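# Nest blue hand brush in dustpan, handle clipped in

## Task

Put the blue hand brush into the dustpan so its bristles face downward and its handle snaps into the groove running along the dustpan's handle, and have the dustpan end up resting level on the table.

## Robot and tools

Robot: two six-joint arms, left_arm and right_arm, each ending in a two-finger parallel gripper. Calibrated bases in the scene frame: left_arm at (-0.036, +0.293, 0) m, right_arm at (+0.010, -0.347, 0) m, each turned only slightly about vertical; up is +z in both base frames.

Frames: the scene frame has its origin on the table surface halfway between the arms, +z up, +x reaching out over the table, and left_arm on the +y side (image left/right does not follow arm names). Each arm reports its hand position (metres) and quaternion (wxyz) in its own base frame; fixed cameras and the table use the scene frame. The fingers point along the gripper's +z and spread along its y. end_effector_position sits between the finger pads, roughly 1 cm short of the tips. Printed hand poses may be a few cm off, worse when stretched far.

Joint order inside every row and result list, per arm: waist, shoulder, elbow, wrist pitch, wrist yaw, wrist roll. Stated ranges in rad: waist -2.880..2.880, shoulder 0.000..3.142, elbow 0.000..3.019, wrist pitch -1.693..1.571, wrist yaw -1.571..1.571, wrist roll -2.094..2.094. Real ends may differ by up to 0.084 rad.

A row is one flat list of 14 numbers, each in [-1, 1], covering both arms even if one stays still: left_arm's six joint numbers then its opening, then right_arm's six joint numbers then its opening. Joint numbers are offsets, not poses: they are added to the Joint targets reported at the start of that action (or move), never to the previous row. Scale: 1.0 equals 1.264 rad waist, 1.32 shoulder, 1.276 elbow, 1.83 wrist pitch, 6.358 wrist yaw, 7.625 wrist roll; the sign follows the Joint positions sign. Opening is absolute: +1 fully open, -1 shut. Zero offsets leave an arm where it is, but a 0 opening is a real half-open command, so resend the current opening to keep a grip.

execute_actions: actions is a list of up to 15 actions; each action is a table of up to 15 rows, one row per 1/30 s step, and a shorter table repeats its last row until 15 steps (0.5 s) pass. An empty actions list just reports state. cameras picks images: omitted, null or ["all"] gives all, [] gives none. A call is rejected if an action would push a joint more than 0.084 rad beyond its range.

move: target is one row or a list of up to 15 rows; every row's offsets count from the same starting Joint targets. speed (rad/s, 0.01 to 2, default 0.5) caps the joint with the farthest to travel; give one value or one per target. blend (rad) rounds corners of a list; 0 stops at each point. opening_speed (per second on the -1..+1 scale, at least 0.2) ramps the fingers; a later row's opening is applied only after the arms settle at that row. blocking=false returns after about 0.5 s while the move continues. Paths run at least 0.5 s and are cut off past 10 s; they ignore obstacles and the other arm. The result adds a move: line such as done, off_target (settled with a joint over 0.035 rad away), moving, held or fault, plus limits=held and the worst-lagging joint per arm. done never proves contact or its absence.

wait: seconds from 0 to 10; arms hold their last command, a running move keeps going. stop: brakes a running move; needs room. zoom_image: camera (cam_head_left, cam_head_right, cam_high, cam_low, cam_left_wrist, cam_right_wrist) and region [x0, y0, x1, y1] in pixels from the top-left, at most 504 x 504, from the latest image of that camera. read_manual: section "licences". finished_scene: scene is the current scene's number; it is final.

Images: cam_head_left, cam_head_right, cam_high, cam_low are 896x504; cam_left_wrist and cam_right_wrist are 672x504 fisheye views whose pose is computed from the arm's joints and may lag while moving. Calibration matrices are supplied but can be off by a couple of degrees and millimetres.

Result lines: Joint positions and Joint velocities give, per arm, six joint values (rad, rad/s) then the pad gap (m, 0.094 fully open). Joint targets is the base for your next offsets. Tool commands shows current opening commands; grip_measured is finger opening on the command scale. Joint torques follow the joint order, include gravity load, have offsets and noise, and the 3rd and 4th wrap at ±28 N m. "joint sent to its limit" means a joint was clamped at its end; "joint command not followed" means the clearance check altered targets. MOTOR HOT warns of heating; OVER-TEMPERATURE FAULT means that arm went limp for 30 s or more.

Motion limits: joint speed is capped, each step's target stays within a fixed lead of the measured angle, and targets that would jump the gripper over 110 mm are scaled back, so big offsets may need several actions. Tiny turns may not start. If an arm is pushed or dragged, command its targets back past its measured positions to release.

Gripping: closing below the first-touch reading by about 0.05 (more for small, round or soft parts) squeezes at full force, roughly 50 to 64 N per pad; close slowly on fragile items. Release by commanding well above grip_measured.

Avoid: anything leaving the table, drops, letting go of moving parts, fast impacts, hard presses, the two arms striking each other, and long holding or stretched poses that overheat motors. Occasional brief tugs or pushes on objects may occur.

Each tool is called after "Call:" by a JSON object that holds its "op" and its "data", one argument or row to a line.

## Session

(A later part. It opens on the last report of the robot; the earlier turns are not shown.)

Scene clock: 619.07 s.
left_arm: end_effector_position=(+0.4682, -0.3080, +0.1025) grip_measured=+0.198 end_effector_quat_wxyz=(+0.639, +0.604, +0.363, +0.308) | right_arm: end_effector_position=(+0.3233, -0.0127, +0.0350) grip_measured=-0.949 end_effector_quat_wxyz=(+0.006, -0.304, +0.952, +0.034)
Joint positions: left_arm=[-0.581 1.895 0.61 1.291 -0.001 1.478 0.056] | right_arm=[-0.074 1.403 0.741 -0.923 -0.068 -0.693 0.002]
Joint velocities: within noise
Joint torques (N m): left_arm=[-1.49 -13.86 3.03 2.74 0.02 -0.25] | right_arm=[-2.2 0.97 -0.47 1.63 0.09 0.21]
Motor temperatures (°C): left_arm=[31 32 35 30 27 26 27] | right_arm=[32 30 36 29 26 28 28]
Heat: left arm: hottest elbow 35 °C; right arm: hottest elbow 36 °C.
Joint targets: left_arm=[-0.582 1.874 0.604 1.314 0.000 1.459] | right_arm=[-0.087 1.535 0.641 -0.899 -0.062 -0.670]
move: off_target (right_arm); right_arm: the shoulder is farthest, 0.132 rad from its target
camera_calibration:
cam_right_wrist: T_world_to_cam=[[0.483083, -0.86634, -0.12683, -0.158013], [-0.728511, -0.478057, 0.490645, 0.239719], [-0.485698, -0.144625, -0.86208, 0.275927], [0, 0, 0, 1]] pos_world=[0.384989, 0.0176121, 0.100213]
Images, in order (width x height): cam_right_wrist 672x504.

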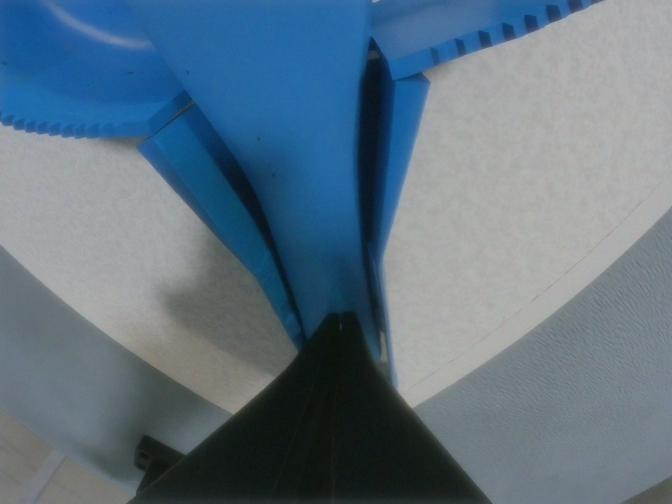

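Call:
{"op": "move", "data": {
  "target": [0,0,0,0,0,0,0.2, 0,0.0375,-0.0335,0.003,0,0,-0.95],
  "speed": 0.03,
  "cameras": ["cam_right_wrist"]
}}

Call:
{"op": "zoom_image", "data": {
  "camera": "cam_right_wrist",
  "region": [250, 200, 420, 370]
}}

Scene clock: 621.67 s.
left_arm: end_effector_position=(+0.4682, -0.3080, +0.1025) grip_measured=+0.198 end_effector_quat_wxyz=(+0.639, +0.604, +0.363, +0.308) | right_arm: end_effector_position=(+0.3230, -0.0125, +0.0342) grip_measured=-0.949 end_effector_quat_wxyz=(+0.005, -0.303, +0.952, +0.036)
Joint positions: left_arm=[-0.581 1.895 0.61 1.291 -0.001 1.478 0.056] | right_arm=[-0.075 1.406 0.741 -0.923 -0.072 -0.693 0.002]
Joint velocities: within noise
Joint torques (N m): left_arm=[-1.49 -13.92 3.03 2.73 0.02 -0.25] | right_arm=[-2.26 4.31 -3.28 1.8 0.24 0.21]
Motor temperatures (°C): left_arm=[31 32 35 30 27 26 27] | right_arm=[32 30 35 29 26 28 28]
Heat: left arm: hottest elbow 35 °C; right arm: hottest elbow 35 °C.
Joint targets: left_arm=[-0.582 1.874 0.604 1.314 0.000 1.459] | right_arm=[-0.086 1.577 0.604 -0.894 -0.063 -0.671]
move: off_target (right_arm); right_arm: the shoulder is farthest, 0.178 rad from its target
camera_calibration:
cam_right_wrist: T_world_to_cam=[[0.481343, -0.866587, -0.131662, -0.157119], [-0.727912, -0.478875, 0.490737, 0.239837], [-0.488316, -0.140374, -0.861303, 0.27594], [0, 0, 0, 1]] pos_world=[0.384954, 0.0174294, 0.0992847]
Images, in order (width x height): cam_right_wrist 672x504.

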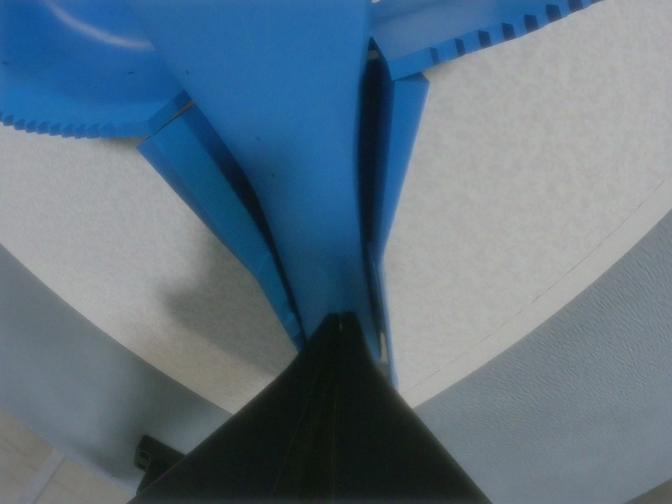

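Scaled by 2.965 from the camera's 672x504 image, which has a finer 960x720 frame.

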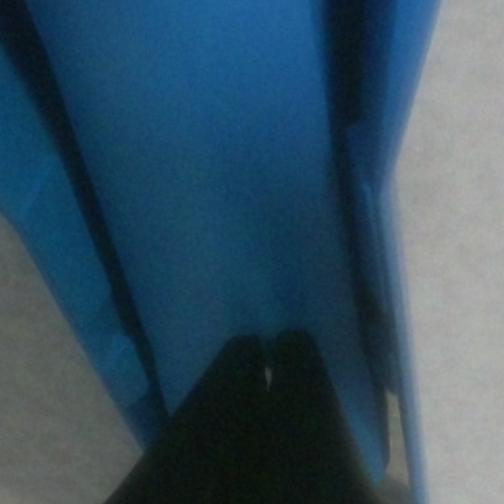

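Call:
{"op": "move", "data": {
  "target": [
    [0,0,0,0,0,0,0.2, 0.0277,0,0,0,0,0,-0.95],
    [0,0,0,0,0,0,0.2, -0.0198,0,0,0,0,0,-0.95],
    [0,0,0,0,0,0,0.2, 0.0316,0,0,0,0,0,-0.95]
  ],
  "speed": [0.05,0.05,0.05],
  "cameras": ["cam_right_wrist"]
}}

Call:
{"op": "zoom_image", "data": {
  "camera": "cam_right_wrist",
  "region": [250, 200, 420, 370]
}}

Scene clock: 626.60 s.
left_arm: end_effector_position=(+0.4682, -0.3080, +0.1025) grip_measured=+0.198 end_effector_quat_wxyz=(+0.639, +0.604, +0.363, +0.308) | right_arm: end_effector_position=(+0.3230, -0.0124, +0.0342) grip_measured=-0.949 end_effector_quat_wxyz=(+0.006, -0.303, +0.952, +0.038)
Joint positions: left_arm=[-0.581 1.895 0.61 1.291 -0.001 1.478 0.056] | right_arm=[-0.077 1.406 0.741 -0.923 -0.075 -0.693 0.002]
Joint velocities: within noise
Joint torques (N m): left_arm=[-1.44 -13.86 3.03 2.73 0.02 -0.25] | right_arm=[0.62 4.25 -3.25 1.77 0.37 0.21]
Motor temperatures (°C): left_arm=[31 32 35 30 27 26 27] | right_arm=[32 30 35 29 26 28 28]
Heat: left arm: hottest elbow 35 °C; right arm: hottest elbow 35 °C.
Joint targets: left_arm=[-0.582 1.874 0.604 1.314 0.000 1.459] | right_arm=[-0.047 1.576 0.605 -0.895 -0.063 -0.671]
move: off_target (right_arm); right_arm: the shoulder is farthest, 0.171 rad from its target
camera_calibration:
cam_right_wrist: T_world_to_cam=[[0.479997, -0.866898, -0.134503, -0.156519], [-0.728803, -0.479391, 0.488907, 0.240222], [-0.488312, -0.136647, -0.861904, 0.276068], [0, 0, 0, 1]] pos_world=[0.385011, 0.0171988, 0.099446]
Images, in order (width x height): cam_right_wrist 672x504.

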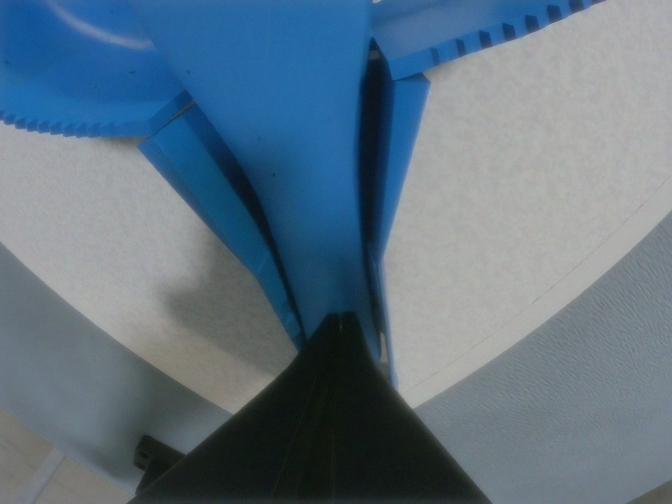

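Scaled by 2.965 from the camera's 672x504 image, which has a finer 960x720 frame.

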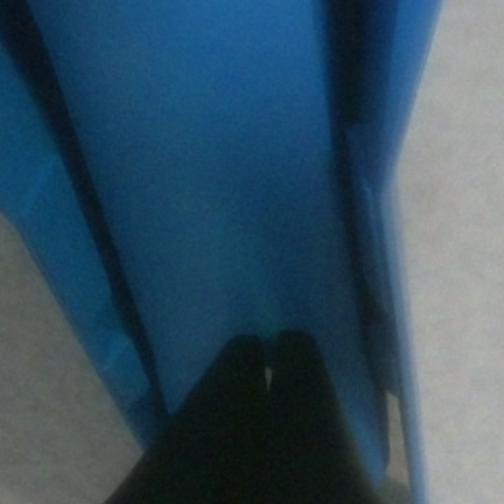

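Call:
{"op": "move", "data": {
  "target": [
    [0,0,0,0,0,0,0.2, -0.02215,-0.10303,0.09404,-0.00929,0,0,-0.95],
    [0,0,0,0,0,0,0.2, -0.01313,-0.14773,0.15909,-0.03607,0,0,-0.95],
    [0,0,0,0,0,0,0.2, -0.00475,-0.15606,0.18025,-0.05683,0,0,-0.95],
    [0,0,0,0,0,0,0.2, 0.00475,-0.16364,0.20533,-0.07869,0,0,-0.95],
    [0,0,0,0,0,0,0.2, 0.0095,-0.2,0.25157,-0.12732,0,0,-0.95]
  ],
  "speed": [0.06,0.04,0.04,0.04,0.15],
  "blend": [0.01,0.005,0.005,0.005,0],
  "cameras": ["cam_right_wrist","cam_low"]
}}

Call:
{"op": "zoom_image", "data": {
  "camera": "cam_low",
  "region": [450, 230, 610, 320]
}}

Scene clock: 636.20 s.
left_arm: end_effector_position=(+0.4682, -0.3080, +0.1025) grip_measured=+0.198 end_effector_quat_wxyz=(+0.639, +0.604, +0.363, +0.308) | right_arm: end_effector_position=(+0.3392, -0.0066, +0.0977) grip_measured=-0.949 end_effector_quat_wxyz=(+0.010, -0.315, +0.949, +0.032)
Joint positions: left_arm=[-0.581 1.895 0.61 1.291 -0.001 1.478 0.056] | right_arm=[-0.052 1.334 0.868 -1.11 -0.067 -0.693 0.002]
Joint velocities: within noise
Joint torques (N m): left_arm=[-1.49 -13.92 3.03 2.74 0.02 -0.25] | right_arm=[-0.15 -11.16 11.69 -0.05 0.06 0.21]
Motor temperatures (°C): left_arm=[31 32 35 30 27 26 27] | right_arm=[32 30 35 29 26 28 28]
Heat: left arm: hottest elbow 35 °C; right arm: hottest elbow 35 °C.
Joint targets: left_arm=[-0.582 1.874 0.604 1.314 0.000 1.459] | right_arm=[-0.035 1.312 0.926 -1.128 -0.063 -0.671]
move: off_target (right_arm); right_arm: the elbow is farthest, 0.058 rad from its target
camera_calibration:
cam_right_wrist: T_world_to_cam=[[0.502745, -0.855873, -0.121365, -0.159668], [-0.722655, -0.493168, 0.48431, 0.222047], [-0.474361, -0.155779, -0.866438, 0.335034], [0, 0, 0, 1]] pos_world=[0.399662, 0.0250419, 0.163368]
Images, in order (width x height): cam_low 896x504, cam_right_wrist 672x504.

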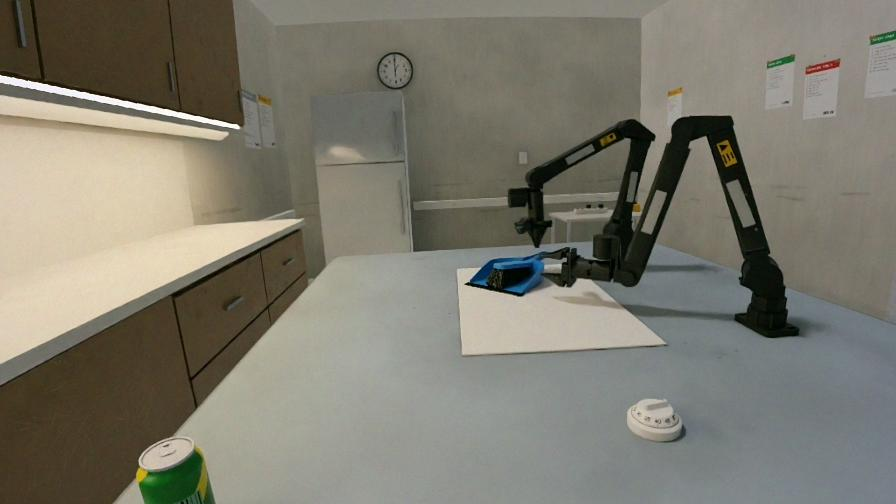

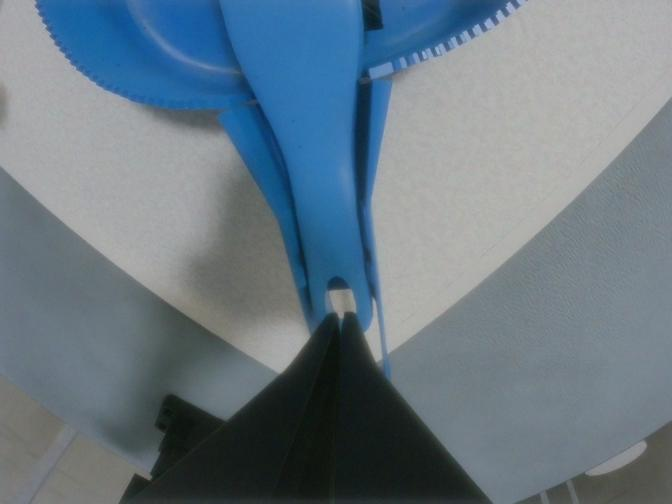

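Scaled by 3.150 from the camera's 896x504 image, which has a finer 1280x720 frame.

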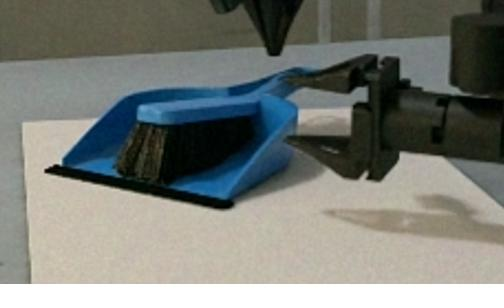

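Call:
{"op": "zoom_image", "data": {
  "camera": "cam_right_wrist",
  "region": [290, 220, 400, 330]
}}

Scaled by 4.582 from the camera's 672x504 image, which has a finer 960x720 frame.

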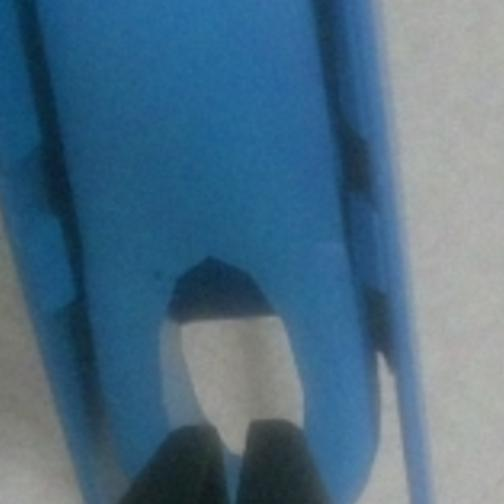

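Call:
{"op": "move", "data": {
  "target": [0,0,0,0,0,0,0.2, -0.1371,0.05455,0.03574,0.02596,0,-0.02712,-0.95],
  "speed": 0.3,
  "cameras": ["cam_right_wrist"]
}}

Scene clock: 645.50 s.
left_arm: end_effector_position=(+0.4682, -0.3080, +0.1025) grip_measured=+0.198 end_effector_quat_wxyz=(+0.639, +0.604, +0.363, +0.308) | right_arm: end_effector_position=(+0.3530, -0.0614, +0.0962) grip_measured=-0.949 end_effector_quat_wxyz=(+0.017, -0.320, +0.947, +0.029)
Joint positions: left_arm=[-0.581 1.895 0.61 1.291 -0.001 1.478 0.056] | right_arm=[-0.203 1.383 0.911 -1.099 -0.066 -0.854 0.002]
Joint velocities: within noise
Joint torques (N m): left_arm=[-1.49 -13.92 3.02 2.74 0.02 -0.25] | right_arm=[-1.96 -10.11 11.82 1.4 0.01 -0.27]
Motor temperatures (°C): left_arm=[31 32 35 29 27 26 27] | right_arm=[32 30 36 29 26 28 28]
Heat: left arm: hottest elbow 35 °C; right arm: hottest elbow 36 °C.
Joint targets: left_arm=[-0.582 1.874 0.604 1.314 0.000 1.459] | right_arm=[-0.208 1.384 0.971 -1.080 -0.063 -0.878]
move: off_target (right_arm); right_arm: the elbow is farthest, 0.060 rad from its target
camera_calibration:
cam_right_wrist: T_world_to_cam=[[0.513001, -0.851154, -0.111209, -0.217936], [-0.725114, -0.499035, 0.474525, 0.207155], [-0.45939, -0.162793, -0.873189, 0.326714], [0, 0, 0, 1]] pos_world=[0.412101, -0.0289328, 0.162746]
Images, in order (width x height): cam_right_wrist 672x504.

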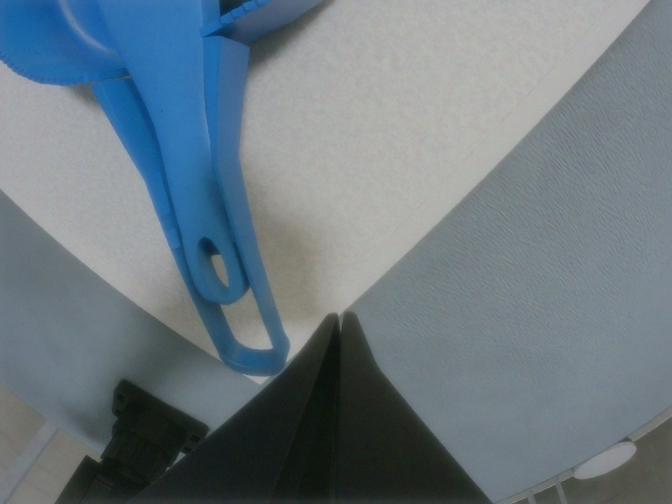

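Call:
{"op": "zoom_image", "data": {
  "camera": "cam_right_wrist",
  "region": [150, 190, 310, 390]
}}

Call:
{"op": "zoom_image", "data": {
  "camera": "cam_right_wrist",
  "region": [155, 205, 265, 315]
}}

Scaled by 2.520 from the camera's 672x504 image, which has a finer 960x720 frame.

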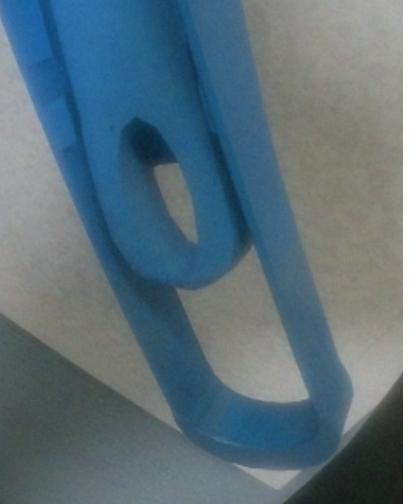

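Scaled by 4.582 from the camera's 672x504 image, which has a finer 960x720 frame.

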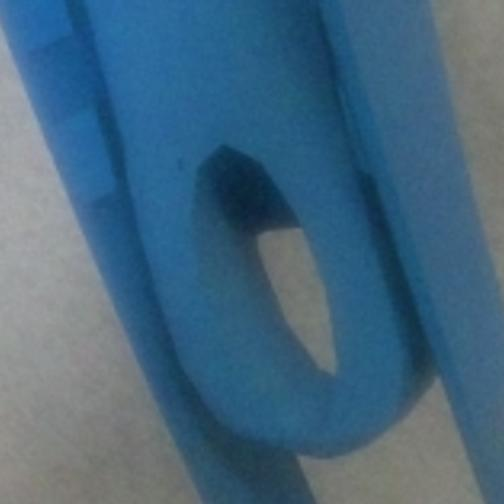

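Call:
{"op": "zoom_image", "data": {
  "camera": "cam_right_wrist",
  "region": [150, 170, 250, 250]
}}

Scaled by 5.040 from the camera's 672x504 image, which has a finer 960x720 frame.

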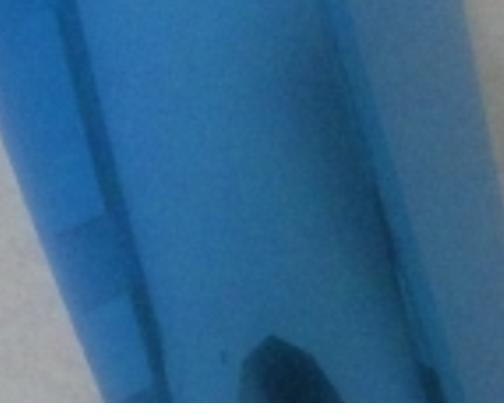

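Call:
{"op": "move", "data": {
  "target": [0,0,0,0,0,0,0.2, 0.26638,-0.13545,-0.14914,-0.02913,0,0.04665,-0.95],
  "speed": 0.3,
  "cameras": ["cam_right_wrist"]
}}

Scene clock: 659.30 s.
left_arm: end_effector_position=(+0.4682, -0.3080, +0.1025) grip_measured=+0.198 end_effector_quat_wxyz=(+0.639, +0.604, +0.363, +0.308) | right_arm: end_effector_position=(+0.2973, +0.0481, +0.0967) grip_measured=-0.949 end_effector_quat_wxyz=(+0.007, -0.329, +0.944, +0.032)
Joint positions: left_arm=[-0.581 1.895 0.61 1.291 -0.001 1.478 0.056] | right_arm=[0.124 1.227 0.772 -1.117 -0.066 -0.546 0.002]
Joint velocities: within noise
Joint torques (N m): left_arm=[-1.49 -13.86 3.03 2.73 0.02 -0.25] | right_arm=[-0.44 -9.52 7.9 -0.05 0.02 0.22]
Motor temperatures (°C): left_arm=[31 32 35 29 27 26 27] | right_arm=[32 30 37 29 26 28 28]
Heat: left arm: hottest elbow 35 °C; right arm: hottest elbow 37 °C.
Joint targets: left_arm=[-0.582 1.874 0.604 1.314 0.000 1.459] | right_arm=[0.129 1.205 0.781 -1.133 -0.063 -0.522]
move: done
camera_calibration:
cam_right_wrist: T_world_to_cam=[[0.527415, -0.840698, -0.12272, -0.0998028], [-0.704943, -0.513645, 0.489105, 0.214454], [-0.474224, -0.171451, -0.863548, 0.323233], [0, 0, 0, 1]] pos_world=[0.3571, 0.0816676, 0.161989]
Images, in order (width x height): cam_right_wrist 672x504.

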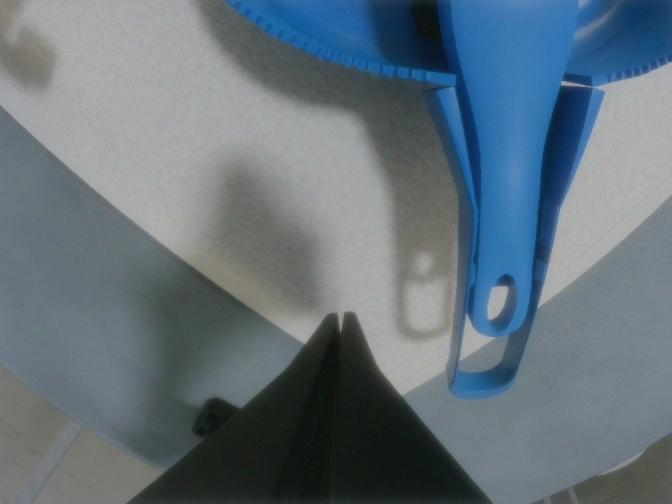

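Call:
{"op": "zoom_image", "data": {
  "camera": "cam_right_wrist",
  "region": [450, 220, 560, 340]
}}

Call:
{"op": "zoom_image", "data": {
  "camera": "cam_right_wrist",
  "region": [460, 170, 560, 260]
}}

Scaled by 4.200 from the camera's 672x504 image, which has a finer 960x720 frame.

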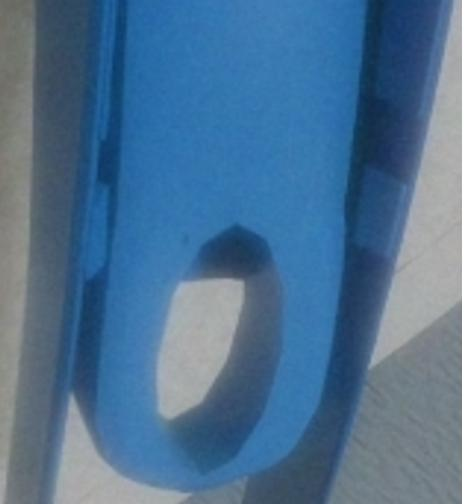

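Scaled by 5.040 from the camera's 672x504 image, which has a finer 960x720 frame.

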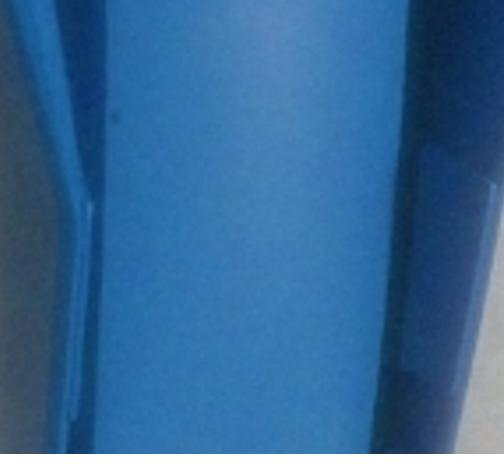

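Call:
{"op": "move", "data": {
  "target": [0,0,0,0,0,0,0.2, -0.36566,-0.10462,-0.07281,-0.02514,0,0.3339,-0.95],
  "speed": 0.7,
  "cameras": ["cam_right_wrist"]
}}

Scene clock: 674.63 s.
left_arm: end_effector_position=(+0.4682, -0.3080, +0.1025) grip_measured=+0.198 end_effector_quat_wxyz=(+0.639, +0.604, +0.363, +0.308) | right_arm: end_effector_position=(+0.2474, -0.0695, +0.1006) grip_measured=-0.949 end_effector_quat_wxyz=(-0.024, +0.915, +0.401, +0.022)
Joint positions: left_arm=[-0.581 1.895 0.61 1.291 -0.001 1.478 0.056] | right_arm=[-0.316 1.087 0.68 -1.162 -0.066 2 0.002]
Joint velocities: within noise
Joint torques (N m): left_arm=[-1.44 -13.86 3.03 2.73 0.02 -0.25] | right_arm=[-2.2 -7.36 7.95 -0.14 0.11 0.22]
Motor temperatures (°C): left_arm=[31 32 35 29 27 26 27] | right_arm=[32 30 36 29 26 28 28]
Heat: left arm: hottest elbow 35 °C; right arm: hottest elbow 36 °C.
Joint targets: left_arm=[-0.582 1.874 0.604 1.314 0.000 1.459] | right_arm=[-0.333 1.067 0.688 -1.179 -0.063 2.024]
move: done
camera_calibration:
cam_right_wrist: T_world_to_cam=[[-0.651948, 0.757689, -0.0295277, 0.221632], [0.614666, 0.550886, 0.564544, -0.143139], [0.444015, 0.349904, -0.824874, 0.0879631], [0, 0, 0, 1]] pos_world=[0.193418, -0.119853, 0.159911]
Images, in order (width x height): cam_right_wrist 672x504.

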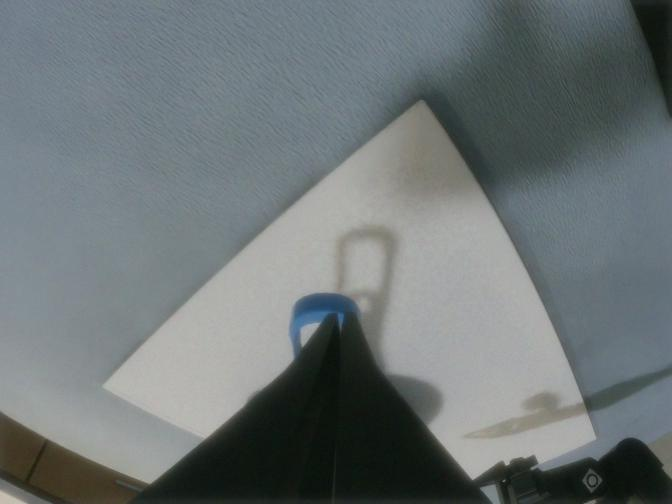

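Call:
{"op": "move", "data": {
  "target": [0,0,0,0,0,0,0.2, 0,-0.0758,0.0784,-0.1093,0,0,-0.95],
  "speed": 0.4,
  "cameras": ["cam_low"]
}}

Call:
{"op": "zoom_image", "data": {
  "camera": "cam_low",
  "region": [430, 220, 630, 330]
}}

Scene clock: 681.83 s.
left_arm: end_effector_position=(+0.4682, -0.3080, +0.1025) grip_measured=+0.198 end_effector_quat_wxyz=(+0.639, +0.604, +0.363, +0.308) | right_arm: end_effector_position=(+0.2194, -0.0603, +0.1430) grip_measured=-0.949 end_effector_quat_wxyz=(-0.039, +0.916, +0.400, +0.006)
Joint positions: left_arm=[-0.581 1.895 0.61 1.291 -0.001 1.478 0.056] | right_arm=[-0.316 0.981 0.73 -1.362 -0.066 2.001 0.002]
Joint velocities: within noise
Joint torques (N m): left_arm=[-1.44 -13.86 3.02 2.73 0.02 -0.25] | right_arm=[-2.2 -5.13 12.22 -0.31 0.11 0.24]
Motor temperatures (°C): left_arm=[31 32 35 29 27 26 27] | right_arm=[32 30 36 29 26 28 28]
Heat: left arm: hottest elbow 35 °C; right arm: hottest elbow 36 °C.
Joint targets: left_arm=[-0.582 1.874 0.604 1.314 0.000 1.459] | right_arm=[-0.333 0.967 0.788 -1.379 -0.063 2.024]
move: off_target (right_arm); right_arm: the elbow is farthest, 0.058 rad from its target
Images, in order (width x height): cam_low 896x504.

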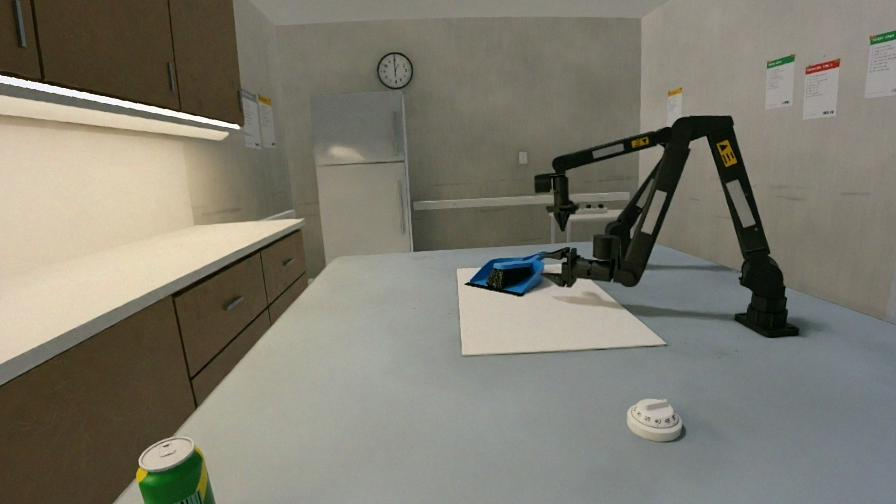

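Scaled by 2.520 from the camera's 896x504 image, which has a finer 1280x720 frame.

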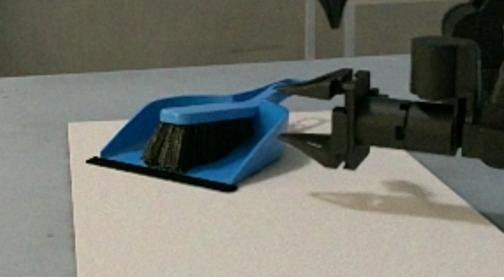

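Call:
{"op": "finished_scene", "data": {
  "scene": 1
}}

The scene is finished: the task was done.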